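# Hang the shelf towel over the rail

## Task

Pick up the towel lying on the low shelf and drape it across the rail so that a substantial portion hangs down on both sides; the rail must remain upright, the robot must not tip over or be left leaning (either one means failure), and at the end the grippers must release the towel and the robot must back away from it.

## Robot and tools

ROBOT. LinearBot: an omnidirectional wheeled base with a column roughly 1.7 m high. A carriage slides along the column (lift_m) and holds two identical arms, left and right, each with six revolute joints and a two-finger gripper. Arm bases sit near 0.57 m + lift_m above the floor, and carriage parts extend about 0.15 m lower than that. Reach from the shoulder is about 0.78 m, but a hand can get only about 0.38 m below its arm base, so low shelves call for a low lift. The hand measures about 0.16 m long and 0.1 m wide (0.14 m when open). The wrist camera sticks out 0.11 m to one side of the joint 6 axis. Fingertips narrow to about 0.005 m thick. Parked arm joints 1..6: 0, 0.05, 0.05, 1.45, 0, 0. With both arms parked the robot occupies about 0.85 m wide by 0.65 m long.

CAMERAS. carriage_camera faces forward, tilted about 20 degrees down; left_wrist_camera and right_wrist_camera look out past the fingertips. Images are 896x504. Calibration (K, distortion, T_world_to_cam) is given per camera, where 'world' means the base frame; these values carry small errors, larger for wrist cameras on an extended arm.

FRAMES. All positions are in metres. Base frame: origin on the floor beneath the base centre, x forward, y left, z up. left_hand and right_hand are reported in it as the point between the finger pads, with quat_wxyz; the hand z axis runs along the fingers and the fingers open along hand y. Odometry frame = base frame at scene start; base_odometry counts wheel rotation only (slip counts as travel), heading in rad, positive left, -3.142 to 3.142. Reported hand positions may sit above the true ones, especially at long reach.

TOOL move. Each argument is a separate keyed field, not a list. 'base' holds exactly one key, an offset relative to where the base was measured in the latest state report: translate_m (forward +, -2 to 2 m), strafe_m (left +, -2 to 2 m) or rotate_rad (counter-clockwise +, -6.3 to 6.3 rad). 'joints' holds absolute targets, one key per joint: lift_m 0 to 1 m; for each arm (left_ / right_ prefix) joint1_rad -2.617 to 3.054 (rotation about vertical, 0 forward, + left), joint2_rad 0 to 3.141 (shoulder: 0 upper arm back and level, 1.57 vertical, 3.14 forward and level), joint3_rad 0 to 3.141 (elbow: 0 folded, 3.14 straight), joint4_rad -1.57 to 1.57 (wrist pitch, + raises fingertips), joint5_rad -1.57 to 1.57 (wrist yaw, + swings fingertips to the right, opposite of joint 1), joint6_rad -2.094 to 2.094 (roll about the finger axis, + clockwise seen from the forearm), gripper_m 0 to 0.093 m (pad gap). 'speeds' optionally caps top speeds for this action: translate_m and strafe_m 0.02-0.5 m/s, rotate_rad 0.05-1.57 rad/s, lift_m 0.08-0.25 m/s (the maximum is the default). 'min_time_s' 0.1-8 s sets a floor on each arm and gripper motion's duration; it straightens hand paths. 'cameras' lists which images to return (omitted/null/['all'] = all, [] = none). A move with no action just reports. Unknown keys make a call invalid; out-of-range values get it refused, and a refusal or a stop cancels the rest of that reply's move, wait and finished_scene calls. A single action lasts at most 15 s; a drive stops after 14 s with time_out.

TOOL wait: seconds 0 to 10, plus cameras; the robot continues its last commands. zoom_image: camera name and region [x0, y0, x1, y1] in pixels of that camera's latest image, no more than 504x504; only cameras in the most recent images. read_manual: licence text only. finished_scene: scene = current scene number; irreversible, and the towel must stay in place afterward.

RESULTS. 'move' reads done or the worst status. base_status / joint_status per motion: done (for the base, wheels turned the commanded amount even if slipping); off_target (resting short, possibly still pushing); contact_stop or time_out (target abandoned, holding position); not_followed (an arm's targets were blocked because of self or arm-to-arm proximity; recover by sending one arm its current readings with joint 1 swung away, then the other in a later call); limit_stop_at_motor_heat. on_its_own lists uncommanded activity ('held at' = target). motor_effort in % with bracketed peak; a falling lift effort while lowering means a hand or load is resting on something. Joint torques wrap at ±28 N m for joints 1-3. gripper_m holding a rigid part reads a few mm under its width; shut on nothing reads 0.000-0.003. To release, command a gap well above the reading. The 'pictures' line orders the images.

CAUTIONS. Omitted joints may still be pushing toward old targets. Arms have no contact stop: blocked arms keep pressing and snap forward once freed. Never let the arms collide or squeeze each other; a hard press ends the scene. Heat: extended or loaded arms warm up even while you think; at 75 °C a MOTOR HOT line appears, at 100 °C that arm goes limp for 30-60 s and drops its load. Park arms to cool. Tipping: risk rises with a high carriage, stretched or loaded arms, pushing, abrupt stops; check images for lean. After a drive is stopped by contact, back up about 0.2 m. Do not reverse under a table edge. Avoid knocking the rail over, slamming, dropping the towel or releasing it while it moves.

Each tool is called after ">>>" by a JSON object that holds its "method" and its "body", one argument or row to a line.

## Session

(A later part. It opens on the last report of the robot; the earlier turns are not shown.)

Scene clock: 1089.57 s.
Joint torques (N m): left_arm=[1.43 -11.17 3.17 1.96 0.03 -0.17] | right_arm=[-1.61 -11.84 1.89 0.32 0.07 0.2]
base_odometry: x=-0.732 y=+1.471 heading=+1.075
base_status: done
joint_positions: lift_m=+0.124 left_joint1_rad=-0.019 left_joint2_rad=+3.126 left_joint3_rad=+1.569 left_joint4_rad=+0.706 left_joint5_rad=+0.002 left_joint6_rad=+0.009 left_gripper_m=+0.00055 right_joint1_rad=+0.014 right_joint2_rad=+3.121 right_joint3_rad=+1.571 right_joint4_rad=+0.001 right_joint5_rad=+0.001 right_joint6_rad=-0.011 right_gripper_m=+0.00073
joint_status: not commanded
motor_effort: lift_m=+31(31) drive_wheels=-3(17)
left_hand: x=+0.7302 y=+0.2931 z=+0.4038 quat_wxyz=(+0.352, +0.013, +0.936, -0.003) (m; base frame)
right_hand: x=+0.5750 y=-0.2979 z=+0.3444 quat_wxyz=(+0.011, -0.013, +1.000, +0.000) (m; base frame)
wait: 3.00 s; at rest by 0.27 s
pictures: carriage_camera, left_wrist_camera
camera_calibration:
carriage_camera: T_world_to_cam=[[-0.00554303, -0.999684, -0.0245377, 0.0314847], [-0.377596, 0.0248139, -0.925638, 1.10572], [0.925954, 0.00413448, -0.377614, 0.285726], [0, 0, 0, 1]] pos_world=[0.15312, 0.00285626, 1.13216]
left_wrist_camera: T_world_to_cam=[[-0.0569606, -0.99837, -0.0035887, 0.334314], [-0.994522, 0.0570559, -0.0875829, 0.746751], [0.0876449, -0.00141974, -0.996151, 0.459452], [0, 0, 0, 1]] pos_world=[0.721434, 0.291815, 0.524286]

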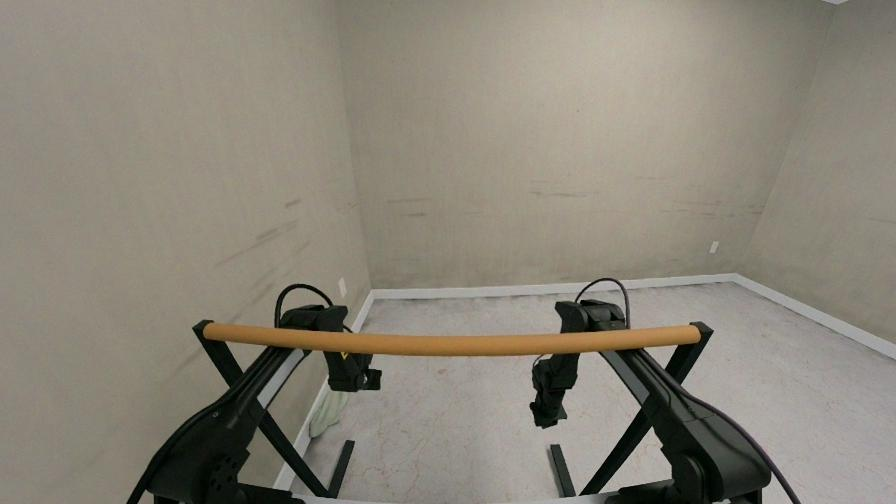

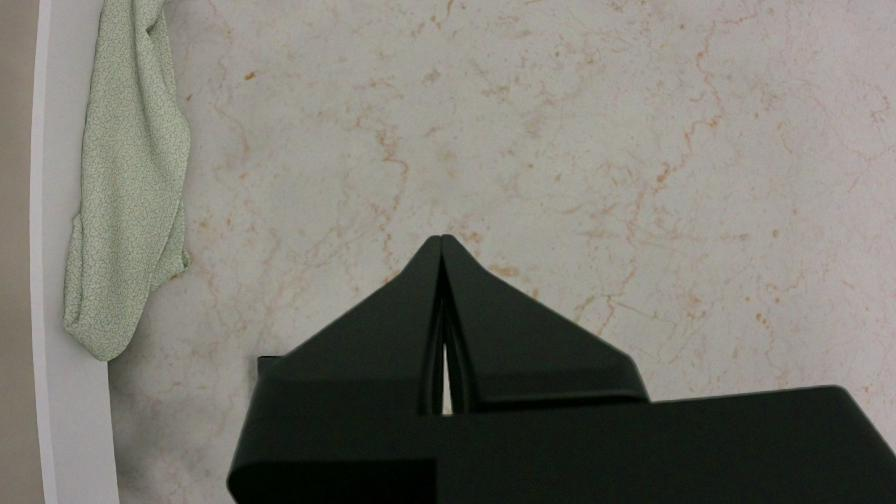

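>>> {"method": "move", "body": {
  "cameras": ["left_wrist_camera","carriage_camera"]
}}

>>> {"method": "zoom_image", "body": {
  "camera": "left_wrist_camera",
  "region": [0, 0, 400, 504]
}}

Scene clock: 1173.53 s.
Joint torques (N m): left_arm=[1.42 -11.12 3.17 1.95 0.01 -0.15] | right_arm=[-1.63 -11.85 1.88 0.32 0.08 0.18]
base_odometry: x=-0.732 y=+1.471 heading=+1.075
base_status: done
joint_positions: lift_m=+0.124 left_joint1_rad=-0.019 left_joint2_rad=+3.126 left_joint3_rad=+1.569 left_joint4_rad=+0.706 left_joint5_rad=+0.002 left_joint6_rad=+0.009 left_gripper_m=+0.00055 right_joint1_rad=+0.014 right_joint2_rad=+3.121 right_joint3_rad=+1.571 right_joint4_rad=+0.001 right_joint5_rad=+0.001 right_joint6_rad=-0.011 right_gripper_m=+0.00073
joint_status: not commanded
motor_effort: lift_m=+31(31) drive_wheels=-3(17)
left_hand: x=+0.7302 y=+0.2931 z=+0.4038 quat_wxyz=(+0.352, +0.013, +0.936, -0.003) (m; base frame)
right_hand: x=+0.5750 y=-0.2979 z=+0.3444 quat_wxyz=(+0.011, -0.013, +1.000, +0.000) (m; base frame)
pictures: carriage_camera, left_wrist_camera
camera_calibration:
carriage_camera: T_world_to_cam=[[-0.00554303, -0.999684, -0.0245377, 0.0314847], [-0.377596, 0.0248139, -0.925638, 1.10572], [0.925954, 0.00413448, -0.377614, 0.285726], [0, 0, 0, 1]] pos_world=[0.15312, 0.00285626, 1.13216]
left_wrist_camera: T_world_to_cam=[[-0.0569606, -0.99837, -0.0035887, 0.334314], [-0.994522, 0.0570559, -0.0875829, 0.746751], [0.0876449, -0.00141974, -0.996151, 0.459452], [0, 0, 0, 1]] pos_world=[0.721434, 0.291815, 0.524286]

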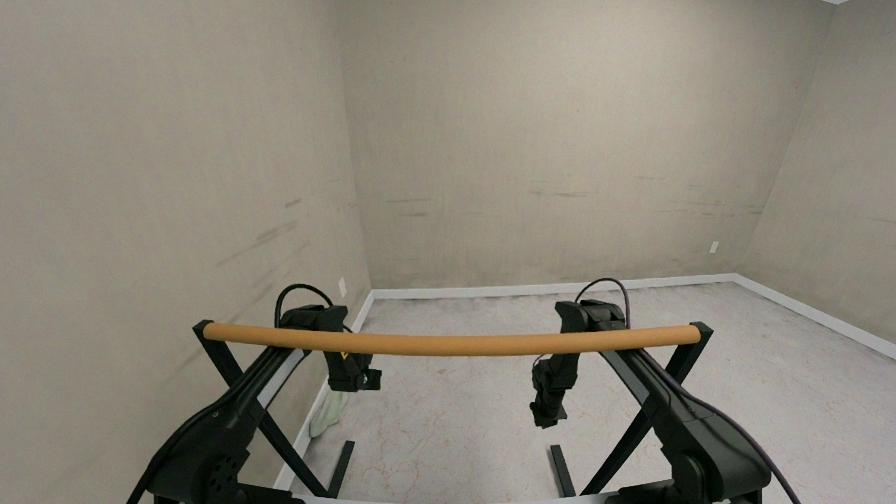

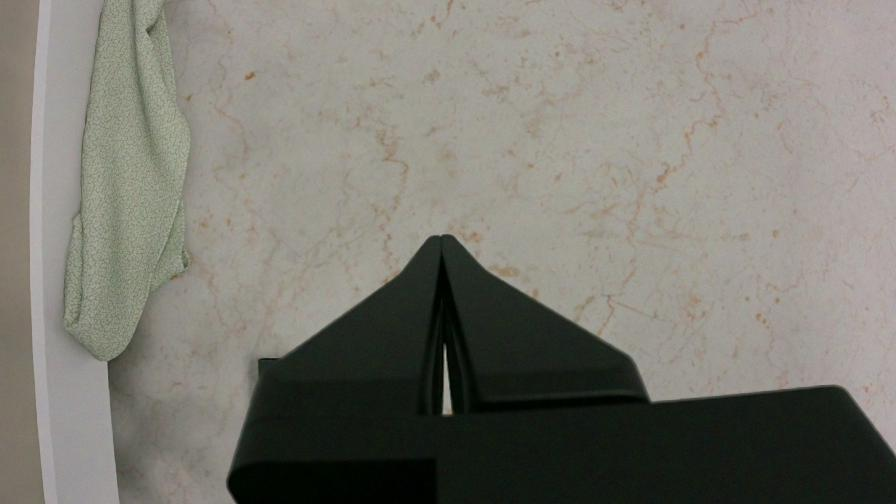

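Scaled by 1.000.

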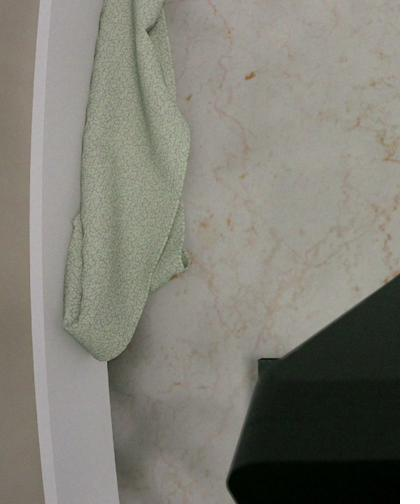

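>>> {"method": "move", "body": {
  "base": {"translate_m": -0.05},
  "speeds": {"translate_m": 0.06},
  "cameras": []
}}

>>> {"method": "move", "body": {
  "base": {"strafe_m": 0.095},
  "speeds": {"strafe_m": 0.06},
  "cameras": ["left_wrist_camera"]
}}

Scene clock: 1216.87 s.
Joint torques (N m): left_arm=[1.32 -11.22 3.19 1.97 0.02 -0.16] | right_arm=[-1.33 -11.84 1.87 0.33 0.07 0.19]
move: done
base_odometry: x=-0.755 y=+1.427 heading=+1.075
base_status: done
joint_positions: lift_m=+0.124 left_joint1_rad=-0.019 left_joint2_rad=+3.126 left_joint3_rad=+1.569 left_joint4_rad=+0.706 left_joint5_rad=+0.002 left_joint6_rad=+0.009 left_gripper_m=+0.00055 right_joint1_rad=+0.015 right_joint2_rad=+3.121 right_joint3_rad=+1.571 right_joint4_rad=+0.001 right_joint5_rad=+0.001 right_joint6_rad=-0.011 right_gripper_m=+0.00073
joint_status: not commanded
motor_effort: lift_m=+31(31) drive_wheels=+5(13)
left_hand: x=+0.7302 y=+0.2931 z=+0.4038 quat_wxyz=(+0.352, +0.013, +0.936, -0.003) (m; base frame)
right_hand: x=+0.5750 y=-0.2977 z=+0.3444 quat_wxyz=(+0.011, -0.013, +1.000, +0.000) (m; base frame)
pictures: none
No camera images: "cameras" was empty.

Scene clock: 1219.07 s.
Joint torques (N m): left_arm=[1.29 -11.18 3.15 1.97 0 -0.17] | right_arm=[-1.62 -11.84 1.85 0.32 0.09 0.2]
move: done
base_odometry: x=-0.839 y=+1.472 heading=+1.075
base_status: done
joint_positions: lift_m=+0.124 left_joint1_rad=-0.019 left_joint2_rad=+3.126 left_joint3_rad=+1.569 left_joint4_rad=+0.706 left_joint5_rad=+0.002 left_joint6_rad=+0.009 left_gripper_m=+0.00055 right_joint1_rad=+0.015 right_joint2_rad=+3.121 right_joint3_rad=+1.571 right_joint4_rad=+0.001 right_joint5_rad=+0.001 right_joint6_rad=-0.011 right_gripper_m=+0.00073
joint_status: not commanded
motor_effort: lift_m=+31(31) drive_wheels=+3(8)
left_hand: x=+0.7302 y=+0.2931 z=+0.4038 quat_wxyz=(+0.352, +0.013, +0.936, -0.003) (m; base frame)
right_hand: x=+0.5750 y=-0.2978 z=+0.3444 quat_wxyz=(+0.011, -0.013, +1.000, +0.000) (m; base frame)
pictures: left_wrist_camera
camera_calibration:
left_wrist_camera: T_world_to_cam=[[-0.0569606, -0.99837, -0.0035887, 0.334314], [-0.994522, 0.0570559, -0.0875829, 0.746751], [0.0876449, -0.00141974, -0.996151, 0.459452], [0, 0, 0, 1]] pos_world=[0.721434, 0.291815, 0.524286]

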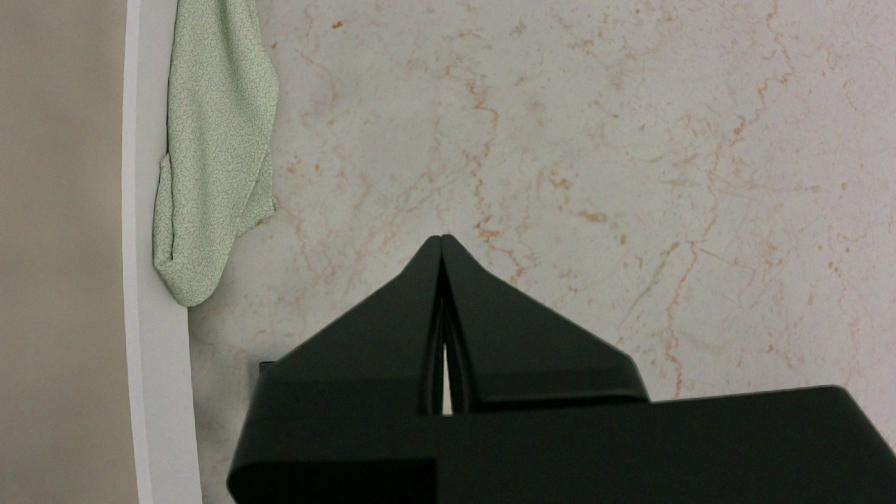

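>>> {"method": "move", "body": {
  "base": {"strafe_m": 0.065},
  "joints": {"lift_m": 0.102},
  "speeds": {"strafe_m": 0.06, "lift_m": 0.08},
  "cameras": []
}}

>>> {"method": "move", "body": {
  "base": {"translate_m": 0.14},
  "speeds": {"translate_m": 0.06},
  "cameras": ["left_wrist_camera"]
}}

Scene clock: 1227.83 s.
Joint torques (N m): left_arm=[0.77 -11.19 3.15 1.94 0.02 -0.16] | right_arm=[-1.03 -11.84 1.87 0.33 0.08 0.19]
move: done
base_odometry: x=-0.896 y=+1.503 heading=+1.075
base_status: done
joint_positions: lift_m=+0.102 left_joint1_rad=-0.011 left_joint2_rad=+3.126 left_joint3_rad=+1.569 left_joint4_rad=+0.706 left_joint5_rad=+0.002 left_joint6_rad=+0.009 left_gripper_m=+0.00055 right_joint1_rad=+0.010 right_joint2_rad=+3.121 right_joint3_rad=+1.571 right_joint4_rad=+0.001 right_joint5_rad=+0.001 right_joint6_rad=-0.011 right_gripper_m=+0.00073
joint_status: all done
motor_effort: lift_m=+26(26) drive_wheels=-2(11)
left_hand: x=+0.7303 y=+0.2968 z=+0.3815 quat_wxyz=(+0.352, +0.010, +0.936, -0.001) (m; base frame)
right_hand: x=+0.5749 y=-0.2996 z=+0.3220 quat_wxyz=(+0.010, -0.011, +1.000, +0.000) (m; base frame)
pictures: none
No camera images: "cameras" was empty.

Scene clock: 1230.70 s.
Joint torques (N m): left_arm=[0.62 -11.15 3.22 1.94 0.01 -0.17] | right_arm=[-1.09 -11.84 1.84 0.32 0.04 0.2]
move: done
base_odometry: x=-0.830 y=+1.626 heading=+1.077
base_status: done
joint_positions: lift_m=+0.102 left_joint1_rad=-0.010 left_joint2_rad=+3.126 left_joint3_rad=+1.569 left_joint4_rad=+0.705 left_joint5_rad=+0.002 left_joint6_rad=+0.009 left_gripper_m=+0.00055 right_joint1_rad=+0.009 right_joint2_rad=+3.121 right_joint3_rad=+1.571 right_joint4_rad=+0.001 right_joint5_rad=+0.001 right_joint6_rad=-0.011 right_gripper_m=+0.00073
joint_status: not commanded
motor_effort: lift_m=+25(26) drive_wheels=-6(12)
left_hand: x=+0.7302 y=+0.2976 z=+0.3814 quat_wxyz=(+0.352, +0.009, +0.936, -0.001) (m; base frame)
right_hand: x=+0.5750 y=-0.2998 z=+0.3220 quat_wxyz=(+0.011, -0.010, +1.000, +0.000) (m; base frame)
pictures: left_wrist_camera
camera_calibration:
left_wrist_camera: T_world_to_cam=[[-0.0479796, -0.998841, -0.00387527, 0.332417], [-0.995022, 0.0481347, -0.0872554, 0.747487], [0.0873408, -0.000330503, -0.996178, 0.437046], [0, 0, 0, 1]] pos_world=[0.721544, 0.296196, 0.501886]

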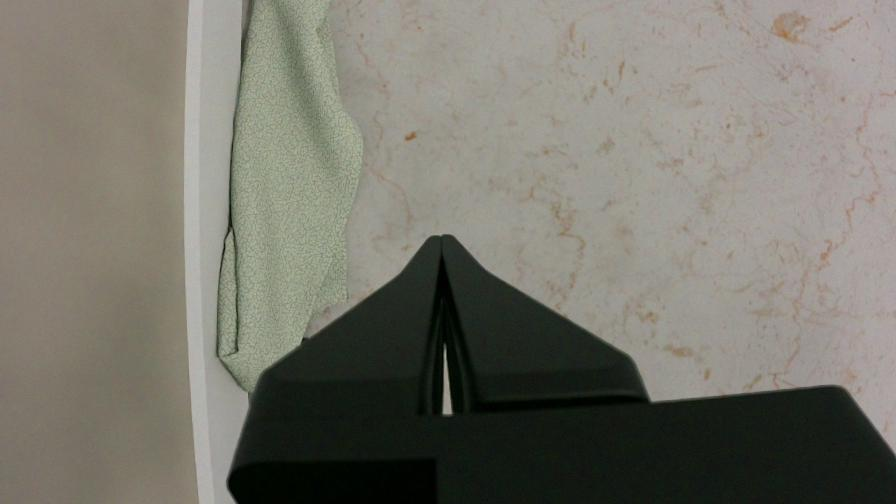

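>>> {"method": "zoom_image", "body": {
  "camera": "left_wrist_camera",
  "region": [180, 220, 400, 430]
}}

Scaled by 2.291 from the camera's 896x504 image, which has a finer 1280x720 frame.

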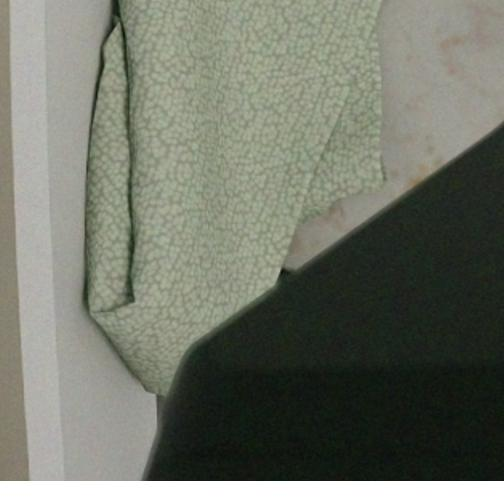

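>>> {"method": "move", "body": {
  "base": {"translate_m": 0.12},
  "speeds": {"translate_m": 0.05},
  "cameras": ["left_wrist_camera", "carriage_camera"]
}}

>>> {"method": "zoom_image", "body": {
  "camera": "left_wrist_camera",
  "region": [180, 0, 430, 430]
}}

>>> {"method": "zoom_image", "body": {
  "camera": "carriage_camera",
  "region": [250, 330, 400, 504]
}}

Scene clock: 1240.67 s.
Joint torques (N m): left_arm=[0.35 -11.22 3.07 1.99 0.01 -0.18] | right_arm=[0.54 -11.82 1.84 0.33 0.07 0.18]
move: done
base_odometry: x=-0.773 y=+1.732 heading=+1.077
base_status: done
joint_positions: lift_m=+0.102 left_joint1_rad=-0.007 left_joint2_rad=+3.126 left_joint3_rad=+1.569 left_joint4_rad=+0.705 left_joint5_rad=+0.001 left_joint6_rad=+0.009 left_gripper_m=+0.00055 right_joint1_rad=-0.008 right_joint2_rad=+3.121 right_joint3_rad=+1.571 right_joint4_rad=+0.001 right_joint5_rad=+0.000 right_joint6_rad=-0.011 right_gripper_m=+0.00073
joint_status: not commanded
motor_effort: lift_m=+25(26) drive_wheels=-5(15)
left_hand: x=+0.7301 y=+0.2990 z=+0.3813 quat_wxyz=(+0.352, +0.008, +0.936, +0.000) (m; base frame)
right_hand: x=+0.5750 y=-0.3057 z=+0.3220 quat_wxyz=(+0.011, -0.002, +1.000, +0.000) (m; base frame)
pictures: carriage_camera, left_wrist_camera
camera_calibration:
carriage_camera: T_world_to_cam=[[-0.00554303, -0.999684, -0.0245377, 0.0309375], [-0.377596, 0.0248139, -0.925638, 1.08508], [0.925954, 0.00413448, -0.377614, 0.277305], [0, 0, 0, 1]] pos_world=[0.15312, 0.00285626, 1.10986]
left_wrist_camera: T_world_to_cam=[[-0.0450352, -0.998977, -0.00416306, 0.331866], [-0.995199, 0.0452266, -0.0868006, 0.748087], [0.0869, 0.000233995, -0.996217, 0.437225], [0, 0, 0, 1]] pos_world=[0.721446, 0.297591, 0.501887]

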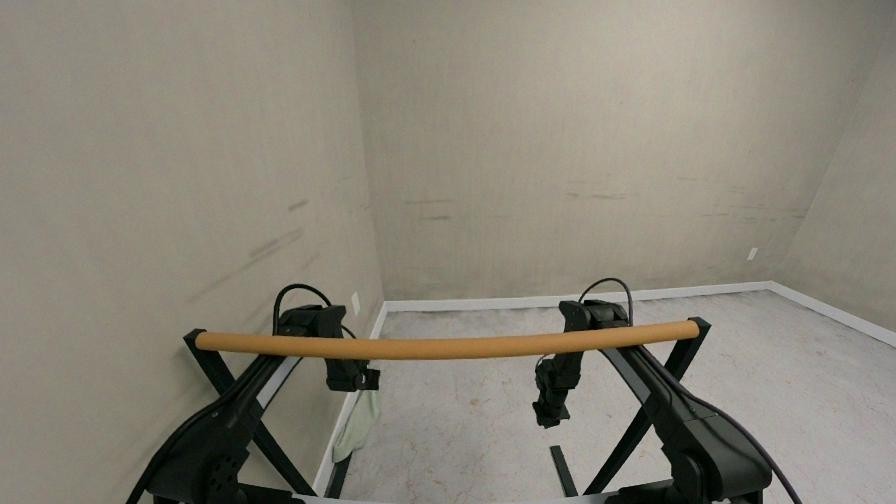

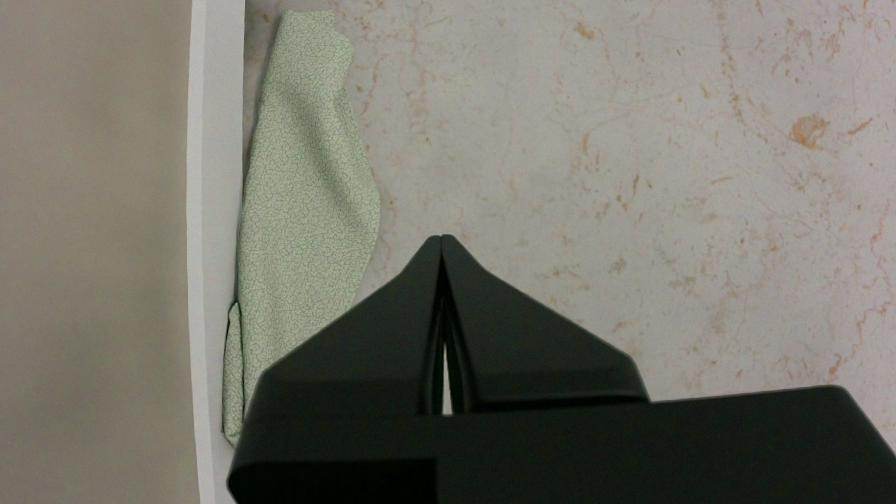

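Scaled by 1.172 from the camera's 896x504 image, which has a finer 1280x720 frame.

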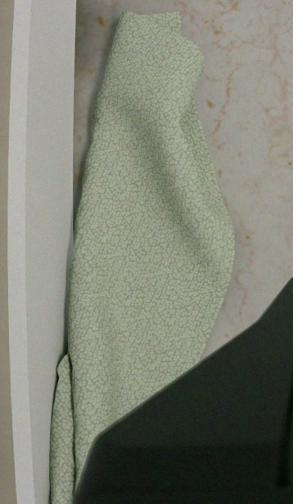

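Scaled by 2.897 from the camera's 896x504 image, which has a finer 1280x720 frame.

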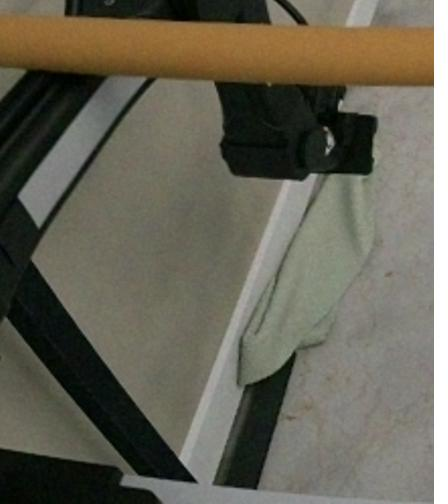

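>>> {"method": "move", "body": {
  "base": {"translate_m": 0.2},
  "speeds": {"translate_m": 0.05},
  "cameras": ["left_wrist_camera", "carriage_camera"]
}}

>>> {"method": "zoom_image", "body": {
  "camera": "carriage_camera",
  "region": [250, 330, 400, 504]
}}

Scene clock: 1250.83 s.
Joint torques (N m): left_arm=[-0.38 -11.15 3.14 1.97 0.01 -0.17] | right_arm=[0.1 -11.86 1.84 0.32 0.08 0.19]
move: done
base_odometry: x=-0.679 y=+1.908 heading=+1.078
base_status: done
joint_positions: lift_m=+0.102 left_joint1_rad=+0.000 left_joint2_rad=+3.126 left_joint3_rad=+1.569 left_joint4_rad=+0.705 left_joint5_rad=+0.001 left_joint6_rad=+0.009 left_gripper_m=+0.00055 right_joint1_rad=-0.003 right_joint2_rad=+3.121 right_joint3_rad=+1.571 right_joint4_rad=+0.001 right_joint5_rad=-0.001 right_joint6_rad=-0.011 right_gripper_m=+0.00073
joint_status: not commanded
motor_effort: lift_m=+25(26) drive_wheels=+6(15)
left_hand: x=+0.7302 y=+0.3029 z=+0.3813 quat_wxyz=(+0.352, +0.004, +0.936, +0.001) (m; base frame)
right_hand: x=+0.5750 y=-0.3039 z=+0.3220 quat_wxyz=(+0.011, -0.004, +1.000, +0.000) (m; base frame)
pictures: carriage_camera, left_wrist_camera
camera_calibration:
carriage_camera: T_world_to_cam=[[-0.00554303, -0.999684, -0.0245377, 0.0309375], [-0.377596, 0.0248139, -0.925638, 1.08508], [0.925954, 0.00413448, -0.377614, 0.277305], [0, 0, 0, 1]] pos_world=[0.15312, 0.00285626, 1.10986]
left_wrist_camera: T_world_to_cam=[[-0.0373891, -0.999292, -0.00420354, 0.330249], [-0.995514, 0.037613, -0.0868131, 0.750553], [0.0869097, 0.000938816, -0.996216, 0.436995], [0, 0, 0, 1]] pos_world=[0.721555, 0.301375, 0.501887]

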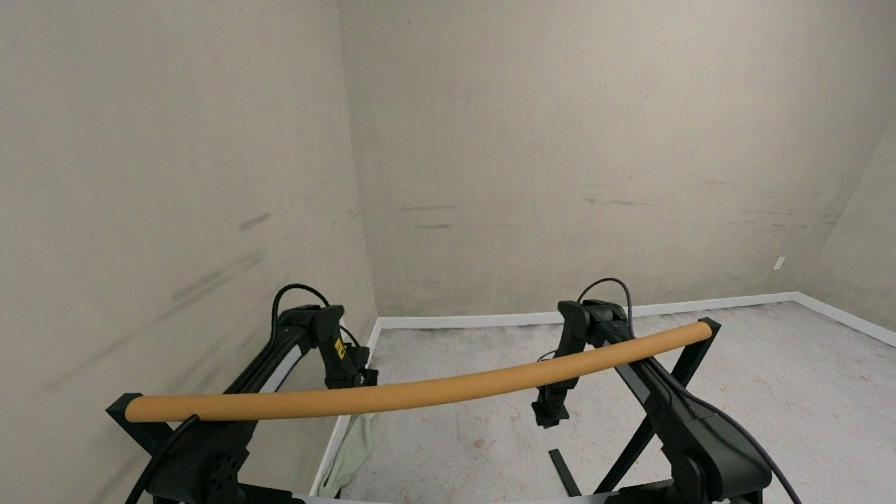

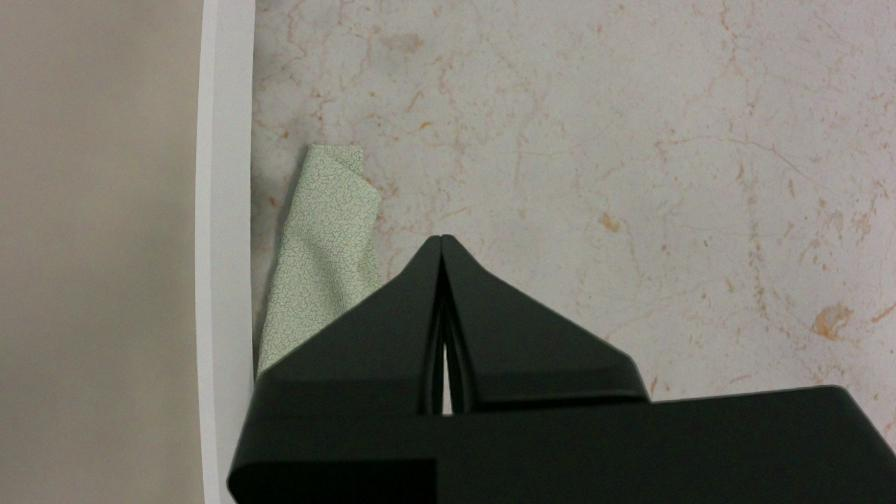

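Scaled by 2.897 from the camera's 896x504 image, which has a finer 1280x720 frame.

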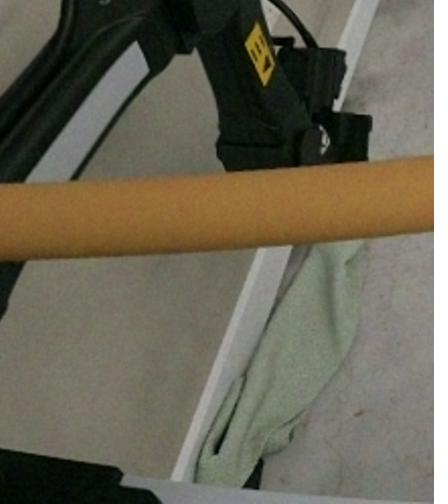

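>>> {"method": "move", "body": {
  "base": {"strafe_m": -0.2},
  "speeds": {"strafe_m": 0.06},
  "cameras": ["left_wrist_camera", "carriage_camera"]
}}

>>> {"method": "zoom_image", "body": {
  "camera": "carriage_camera",
  "region": [220, 330, 400, 504]
}}

Scene clock: 1272.50 s.
Joint torques (N m): left_arm=[-0.2 -11.18 3.23 1.98 0.02 -0.17] | right_arm=[-0.4 -11.81 1.83 0.33 0.09 0.18]
move: done
base_odometry: x=-0.503 y=+1.814 heading=+1.079
base_status: done
joint_positions: lift_m=+0.102 left_joint1_rad=+0.000 left_joint2_rad=+3.126 left_joint3_rad=+1.569 left_joint4_rad=+0.705 left_joint5_rad=+0.001 left_joint6_rad=+0.009 left_gripper_m=+0.00055 right_joint1_rad=+0.002 right_joint2_rad=+3.121 right_joint3_rad=+1.571 right_joint4_rad=+0.001 right_joint5_rad=-0.001 right_joint6_rad=-0.011 right_gripper_m=+0.00073
joint_status: not commanded
motor_effort: lift_m=+25(26) drive_wheels=-2(12)
left_hand: x=+0.7302 y=+0.3025 z=+0.3813 quat_wxyz=(+0.352, +0.004, +0.936, +0.001) (m; base frame)
right_hand: x=+0.5750 y=-0.3022 z=+0.3220 quat_wxyz=(+0.011, -0.006, +1.000, +0.000) (m; base frame)
pictures: carriage_camera, left_wrist_camera
camera_calibration:
carriage_camera: T_world_to_cam=[[-0.00554303, -0.999684, -0.0245377, 0.0309375], [-0.377596, 0.0248139, -0.925638, 1.08508], [0.925954, 0.00413448, -0.377614, 0.277305], [0, 0, 0, 1]] pos_world=[0.15312, 0.00285626, 1.10986]
left_wrist_camera: T_world_to_cam=[[-0.0381981, -0.999261, -0.00418427, 0.330416], [-0.995483, 0.0384172, -0.0868225, 0.750307], [0.0869192, 0.000848912, -0.996215, 0.437015], [0, 0, 0, 1]] pos_world=[0.721554, 0.300976, 0.501887]

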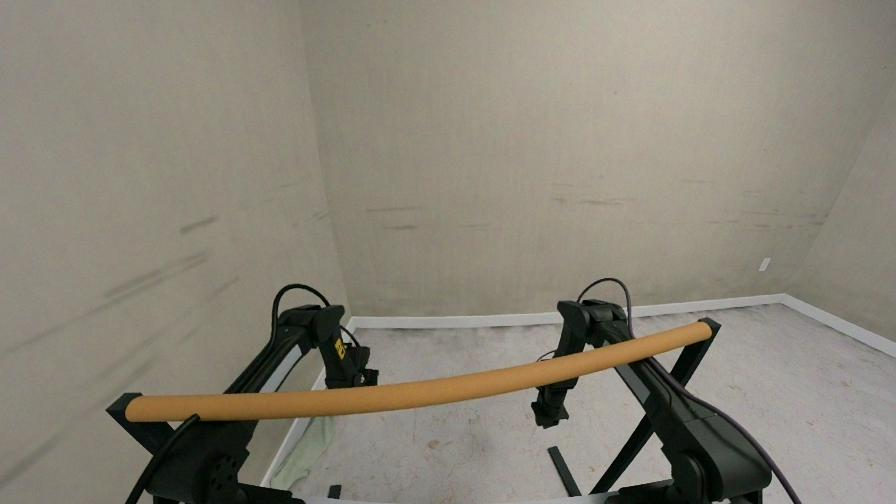

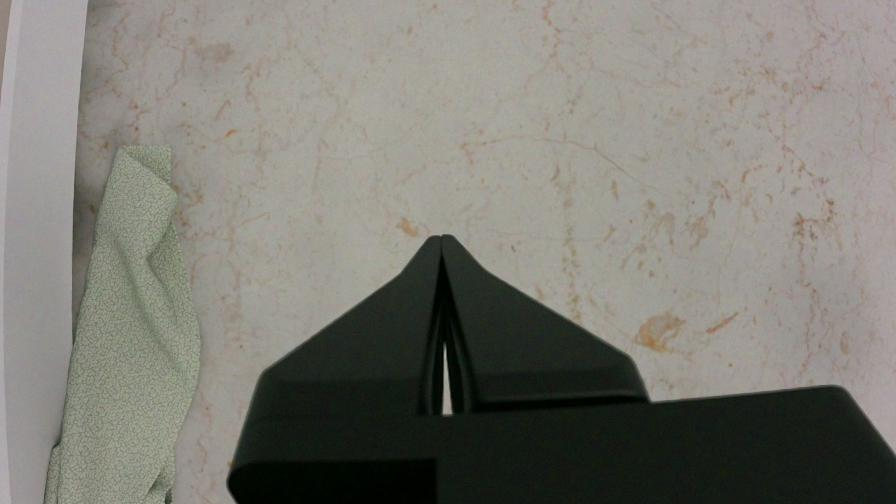

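Scaled by 2.800 from the camera's 896x504 image, which has a finer 1280x720 frame.

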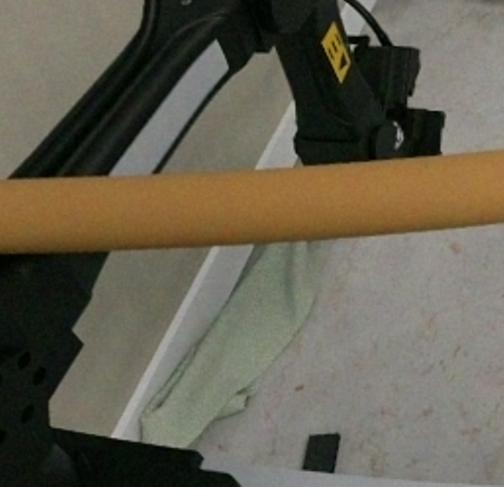

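>>> {"method": "move", "body": {
  "base": {"strafe_m": -0.5},
  "speeds": {"strafe_m": 0.12},
  "cameras": []
}}

>>> {"method": "move", "body": {
  "joints": {"lift_m": 0.065},
  "speeds": {"lift_m": 0.08},
  "cameras": ["carriage_camera"]
}}

Scene clock: 1296.00 s.
Joint torques (N m): left_arm=[-0.18 -11.19 3.14 1.97 0.02 -0.18] | right_arm=[-0.28 -11.89 1.85 0.31 0.09 0.2]
move: done
base_odometry: x=-0.062 y=+1.578 heading=+1.079
base_status: done
joint_positions: lift_m=+0.102 left_joint1_rad=-0.001 left_joint2_rad=+3.126 left_joint3_rad=+1.569 left_joint4_rad=+0.705 left_joint5_rad=+0.001 left_joint6_rad=+0.009 left_gripper_m=+0.00055 right_joint1_rad=+0.001 right_joint2_rad=+3.121 right_joint3_rad=+1.571 right_joint4_rad=+0.001 right_joint5_rad=-0.001 right_joint6_rad=-0.011 right_gripper_m=+0.00073
joint_status: not commanded
motor_effort: lift_m=+25(26) drive_wheels=-2(12)
left_hand: x=+0.7302 y=+0.3019 z=+0.3813 quat_wxyz=(+0.352, +0.005, +0.936, +0.001) (m; base frame)
right_hand: x=+0.5750 y=-0.3023 z=+0.3220 quat_wxyz=(+0.011, -0.006, +1.000, +0.000) (m; base frame)
pictures: none
No camera images: "cameras" was empty.

Scene clock: 1296.83 s.
Joint torques (N m): left_arm=[-0.28 -11.22 3.18 2 0.03 -0.17] | right_arm=[-0.29 -11.93 2.1 0.37 0.08 0.18]
move: done
base_odometry: x=-0.062 y=+1.578 heading=+1.079
base_status: not commanded
joint_positions: lift_m=+0.065 left_joint1_rad=-0.001 left_joint2_rad=+3.126 left_joint3_rad=+1.569 left_joint4_rad=+0.704 left_joint5_rad=+0.001 left_joint6_rad=+0.009 left_gripper_m=+0.00055 right_joint1_rad=+0.001 right_joint2_rad=+3.121 right_joint3_rad=+1.570 right_joint4_rad=+0.000 right_joint5_rad=-0.001 right_joint6_rad=-0.011 right_gripper_m=+0.00073
joint_status: all done
motor_effort: lift_m=+19(22) drive_wheels=+2(3)
left_hand: x=+0.7302 y=+0.3021 z=+0.3450 quat_wxyz=(+0.352, +0.005, +0.936, +0.001) (m; base frame)
right_hand: x=+0.5746 y=-0.3023 z=+0.2857 quat_wxyz=(+0.010, -0.006, +1.000, +0.000) (m; base frame)
pictures: carriage_camera
camera_calibration:
carriage_camera: T_world_to_cam=[[-0.00554303, -0.999684, -0.0245377, 0.0300468], [-0.377596, 0.0248139, -0.925638, 1.05148], [0.925954, 0.00413448, -0.377614, 0.263598], [0, 0, 0, 1]] pos_world=[0.15312, 0.00285626, 1.07356]

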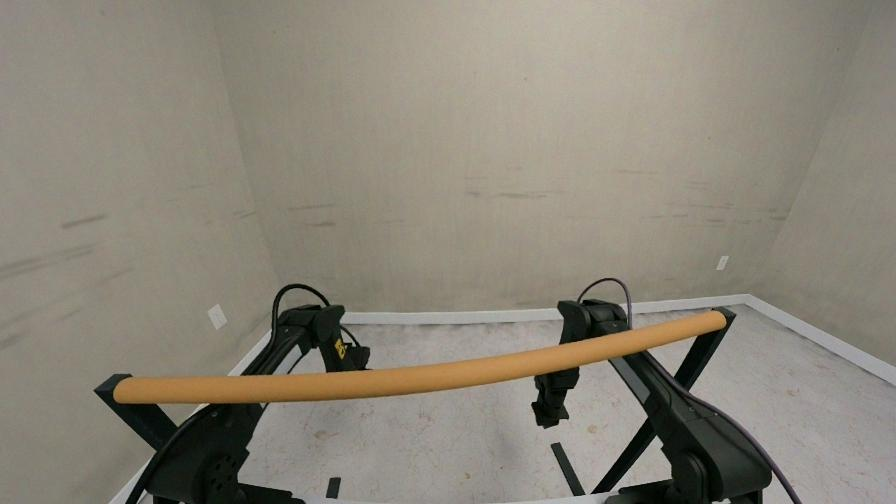

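>>> {"method": "move", "body": {
  "base": {"strafe_m": -0.035},
  "speeds": {"strafe_m": 0.08},
  "cameras": []
}}

>>> {"method": "move", "body": {
  "base": {"rotate_rad": 0.126},
  "speeds": {"rotate_rad": 0.2},
  "cameras": []
}}

>>> {"method": "move", "body": {
  "base": {"translate_m": -0.1},
  "speeds": {"translate_m": 0.1},
  "cameras": ["carriage_camera"]
}}

Scene clock: 1309.97 s.
Joint torques (N m): left_arm=[-0.2 -11.19 3.06 1.97 0.03 -0.17] | right_arm=[-0.16 -11.7 1.89 0.33 0.08 0.19]
move: done
base_odometry: x=-0.031 y=+1.562 heading=+1.079
base_status: done
joint_positions: lift_m=+0.065 left_joint1_rad=-0.002 left_joint2_rad=+3.126 left_joint3_rad=+1.569 left_joint4_rad=+0.704 left_joint5_rad=+0.001 left_joint6_rad=+0.009 left_gripper_m=+0.00055 right_joint1_rad=+0.002 right_joint2_rad=+3.121 right_joint3_rad=+1.570 right_joint4_rad=+0.000 right_joint5_rad=-0.001 right_joint6_rad=-0.011 right_gripper_m=+0.00073
joint_status: not commanded
motor_effort: lift_m=+19(20) drive_wheels=-1(10)
left_hand: x=+0.7302 y=+0.3018 z=+0.3450 quat_wxyz=(+0.352, +0.005, +0.936, +0.001) (m; base frame)
right_hand: x=+0.5746 y=-0.3021 z=+0.2857 quat_wxyz=(+0.010, -0.006, +1.000, +0.000) (m; base frame)
pictures: none
No camera images: "cameras" was empty.

Scene clock: 1311.17 s.
Joint torques (N m): left_arm=[-0.79 -11.21 3.15 1.97 0.01 -0.17] | right_arm=[-0.34 -11.82 1.8 0.33 0.09 0.18]
move: done
base_odometry: x=-0.031 y=+1.562 heading=+1.204
base_status: done
joint_positions: lift_m=+0.065 left_joint1_rad=+0.005 left_joint2_rad=+3.126 left_joint3_rad=+1.569 left_joint4_rad=+0.704 left_joint5_rad=+0.001 left_joint6_rad=+0.009 left_gripper_m=+0.00055 right_joint1_rad=+0.001 right_joint2_rad=+3.121 right_joint3_rad=+1.570 right_joint4_rad=+0.000 right_joint5_rad=-0.001 right_joint6_rad=-0.011 right_gripper_m=+0.00073
joint_status: not commanded
motor_effort: lift_m=+20(20) drive_wheels=+4(8)
left_hand: x=+0.7302 y=+0.3051 z=+0.3450 quat_wxyz=(+0.352, +0.002, +0.936, +0.002) (m; base frame)
right_hand: x=+0.5746 y=-0.3024 z=+0.2857 quat_wxyz=(+0.010, -0.006, +1.000, +0.000) (m; base frame)
pictures: none
No camera images: "cameras" was empty.

Scene clock: 1312.87 s.
Joint torques (N m): left_arm=[-0.77 -11.19 3.25 1.96 0.02 -0.17] | right_arm=[-0.31 -11.85 1.85 0.3 0.07 0.18]
move: done
base_odometry: x=-0.066 y=+1.468 heading=+1.205
base_status: done
joint_positions: lift_m=+0.065 left_joint1_rad=+0.005 left_joint2_rad=+3.126 left_joint3_rad=+1.569 left_joint4_rad=+0.704 left_joint5_rad=+0.001 left_joint6_rad=+0.009 left_gripper_m=+0.00055 right_joint1_rad=+0.001 right_joint2_rad=+3.121 right_joint3_rad=+1.570 right_joint4_rad=+0.000 right_joint5_rad=-0.001 right_joint6_rad=-0.011 right_gripper_m=+0.00073
joint_status: not commanded
motor_effort: lift_m=+19(20) drive_wheels=+3(10)
left_hand: x=+0.7302 y=+0.3051 z=+0.3450 quat_wxyz=(+0.352, +0.002, +0.936, +0.002) (m; base frame)
right_hand: x=+0.5746 y=-0.3024 z=+0.2857 quat_wxyz=(+0.010, -0.006, +1.000, +0.000) (m; base frame)
pictures: carriage_camera
camera_calibration:
carriage_camera: T_world_to_cam=[[-0.00554303, -0.999684, -0.0245377, 0.0300468], [-0.377596, 0.0248139, -0.925638, 1.05148], [0.925954, 0.00413448, -0.377614, 0.263598], [0, 0, 0, 1]] pos_world=[0.15312, 0.00285626, 1.07356]

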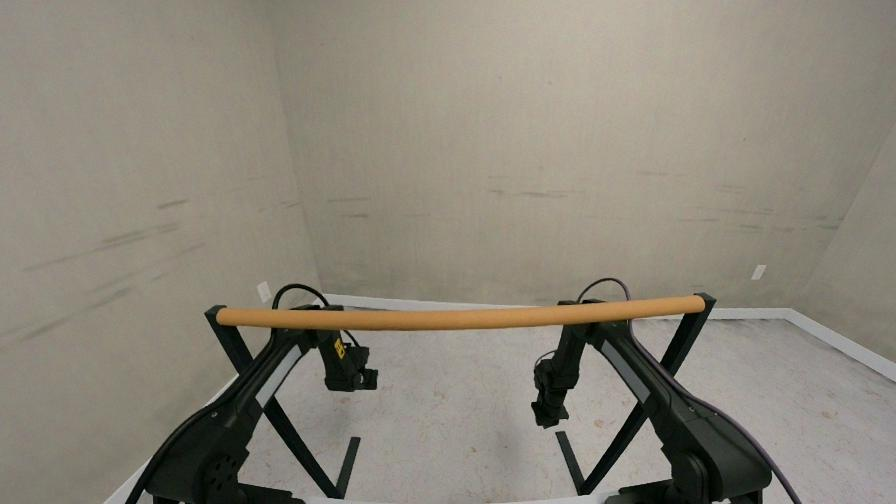

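>>> {"method": "move", "body": {
  "joints": {"lift_m": 0.097},
  "speeds": {"lift_m": 0.08},
  "cameras": []
}}

>>> {"method": "move", "body": {
  "joints": {"lift_m": 0.13},
  "speeds": {"lift_m": 0.08},
  "cameras": []
}}

>>> {"method": "move", "body": {
  "base": {"rotate_rad": -1.8},
  "speeds": {"rotate_rad": 0.35},
  "cameras": ["carriage_camera"]
}}

>>> {"method": "move", "body": {
  "base": {"rotate_rad": -1.46},
  "speeds": {"rotate_rad": 0.35},
  "cameras": ["carriage_camera"]
}}

Scene clock: 1324.10 s.
Joint torques (N m): left_arm=[-0.7 -11.21 3.12 1.96 0.01 -0.18] | right_arm=[-0.36 -11.79 1.78 0.33 0.08 0.19]
move: done
base_odometry: x=-0.066 y=+1.468 heading=+1.205
base_status: not commanded
joint_positions: lift_m=+0.096 left_joint1_rad=+0.005 left_joint2_rad=+3.126 left_joint3_rad=+1.570 left_joint4_rad=+0.707 left_joint5_rad=+0.001 left_joint6_rad=+0.009 left_gripper_m=+0.00055 right_joint1_rad=+0.001 right_joint2_rad=+3.121 right_joint3_rad=+1.572 right_joint4_rad=+0.001 right_joint5_rad=-0.001 right_joint6_rad=-0.011 right_gripper_m=+0.00073
joint_status: all done
motor_effort: lift_m=+30(32) drive_wheels=+3(3)
left_hand: x=+0.7309 y=+0.3051 z=+0.3763 quat_wxyz=(+0.353, +0.002, +0.936, +0.002) (m; base frame)
right_hand: x=+0.5754 y=-0.3024 z=+0.3165 quat_wxyz=(+0.011, -0.006, +1.000, +0.000) (m; base frame)
pictures: none
No camera images: "cameras" was empty.

Scene clock: 1324.87 s.
Joint torques (N m): left_arm=[-0.73 -11.14 3.07 1.99 0.03 -0.17] | right_arm=[-0.28 -11.81 1.78 0.38 0.09 0.19]
move: done
base_odometry: x=-0.066 y=+1.468 heading=+1.204
base_status: not commanded
joint_positions: lift_m=+0.129 left_joint1_rad=+0.005 left_joint2_rad=+3.126 left_joint3_rad=+1.570 left_joint4_rad=+0.705 left_joint5_rad=+0.001 left_joint6_rad=+0.009 left_gripper_m=+0.00055 right_joint1_rad=+0.001 right_joint2_rad=+3.121 right_joint3_rad=+1.572 right_joint4_rad=+0.001 right_joint5_rad=-0.001 right_joint6_rad=-0.011 right_gripper_m=+0.00073
joint_status: all done
motor_effort: lift_m=+31(38) drive_wheels=+3(4)
left_hand: x=+0.7306 y=+0.3051 z=+0.4089 quat_wxyz=(+0.352, +0.002, +0.936, +0.002) (m; base frame)
right_hand: x=+0.5754 y=-0.3024 z=+0.3495 quat_wxyz=(+0.011, -0.006, +1.000, +0.000) (m; base frame)
pictures: none
No camera images: "cameras" was empty.

Scene clock: 1330.73 s.
Joint torques (N m): left_arm=[-0.2 -11.19 3.04 1.96 0.02 -0.16] | right_arm=[0.35 -11.85 1.77 0.32 0.08 0.2]
move: done
base_odometry: x=-0.066 y=+1.469 heading=-0.595
base_status: done
joint_positions: lift_m=+0.129 left_joint1_rad=-0.003 left_joint2_rad=+3.126 left_joint3_rad=+1.570 left_joint4_rad=+0.705 left_joint5_rad=+0.001 left_joint6_rad=+0.009 left_gripper_m=+0.00055 right_joint1_rad=-0.006 right_joint2_rad=+3.121 right_joint3_rad=+1.572 right_joint4_rad=+0.001 right_joint5_rad=-0.001 right_joint6_rad=-0.011 right_gripper_m=+0.00073
joint_status: not commanded
motor_effort: lift_m=+31(31) drive_wheels=+8(13)
left_hand: x=+0.7306 y=+0.3014 z=+0.4089 quat_wxyz=(+0.352, +0.005, +0.936, +0.001) (m; base frame)
right_hand: x=+0.5754 y=-0.3049 z=+0.3495 quat_wxyz=(+0.011, -0.002, +1.000, +0.001) (m; base frame)
pictures: carriage_camera
camera_calibration:
carriage_camera: T_world_to_cam=[[-0.00554303, -0.999684, -0.0245377, 0.0316074], [-0.377596, 0.0248139, -0.925638, 1.11035], [0.925954, 0.00413448, -0.377614, 0.287614], [0, 0, 0, 1]] pos_world=[0.15312, 0.00285626, 1.13716]

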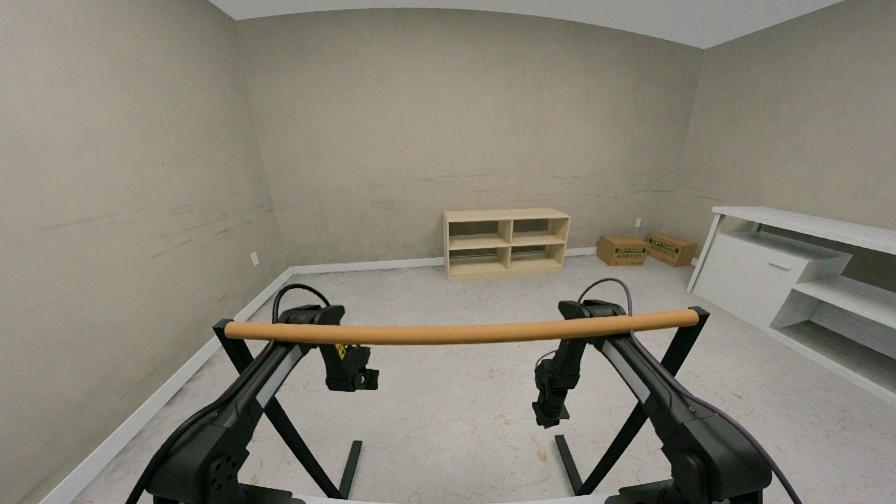

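Scene clock: 1335.63 s.
Joint torques (N m): left_arm=[-0.14 -11.17 3.1 1.97 0.03 -0.16] | right_arm=[0.35 -11.86 1.78 0.33 0.09 0.18]
move: done
base_odometry: x=-0.066 y=+1.469 heading=-2.055
base_status: done
joint_positions: lift_m=+0.129 left_joint1_rad=-0.003 left_joint2_rad=+3.126 left_joint3_rad=+1.570 left_joint4_rad=+0.705 left_joint5_rad=+0.001 left_joint6_rad=+0.009 left_gripper_m=+0.00055 right_joint1_rad=-0.006 right_joint2_rad=+3.121 right_joint3_rad=+1.572 right_joint4_rad=+0.001 right_joint5_rad=-0.001 right_joint6_rad=-0.011 right_gripper_m=+0.00073
joint_status: not commanded
motor_effort: lift_m=+30(31) drive_wheels=+8(19)
left_hand: x=+0.7306 y=+0.3014 z=+0.4089 quat_wxyz=(+0.352, +0.005, +0.936, +0.001) (m; base frame)
right_hand: x=+0.5754 y=-0.3048 z=+0.3495 quat_wxyz=(+0.011, -0.003, +1.000, +0.001) (m; base frame)
pictures: carriage_camera
camera_calibration:
carriage_camera: T_world_to_cam=[[-0.00554303, -0.999684, -0.0245377, 0.0316074], [-0.377596, 0.0248139, -0.925638, 1.11035], [0.925954, 0.00413448, -0.377614, 0.287614], [0, 0, 0, 1]] pos_world=[0.15312, 0.00285626, 1.13716]

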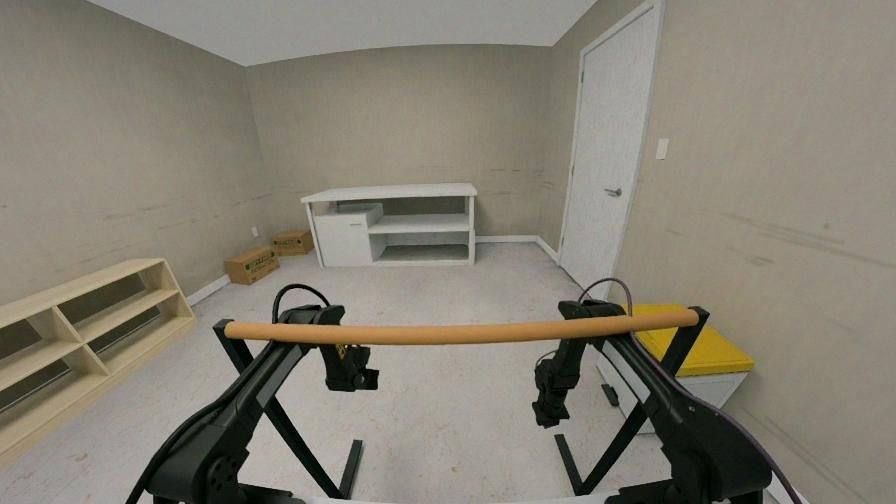

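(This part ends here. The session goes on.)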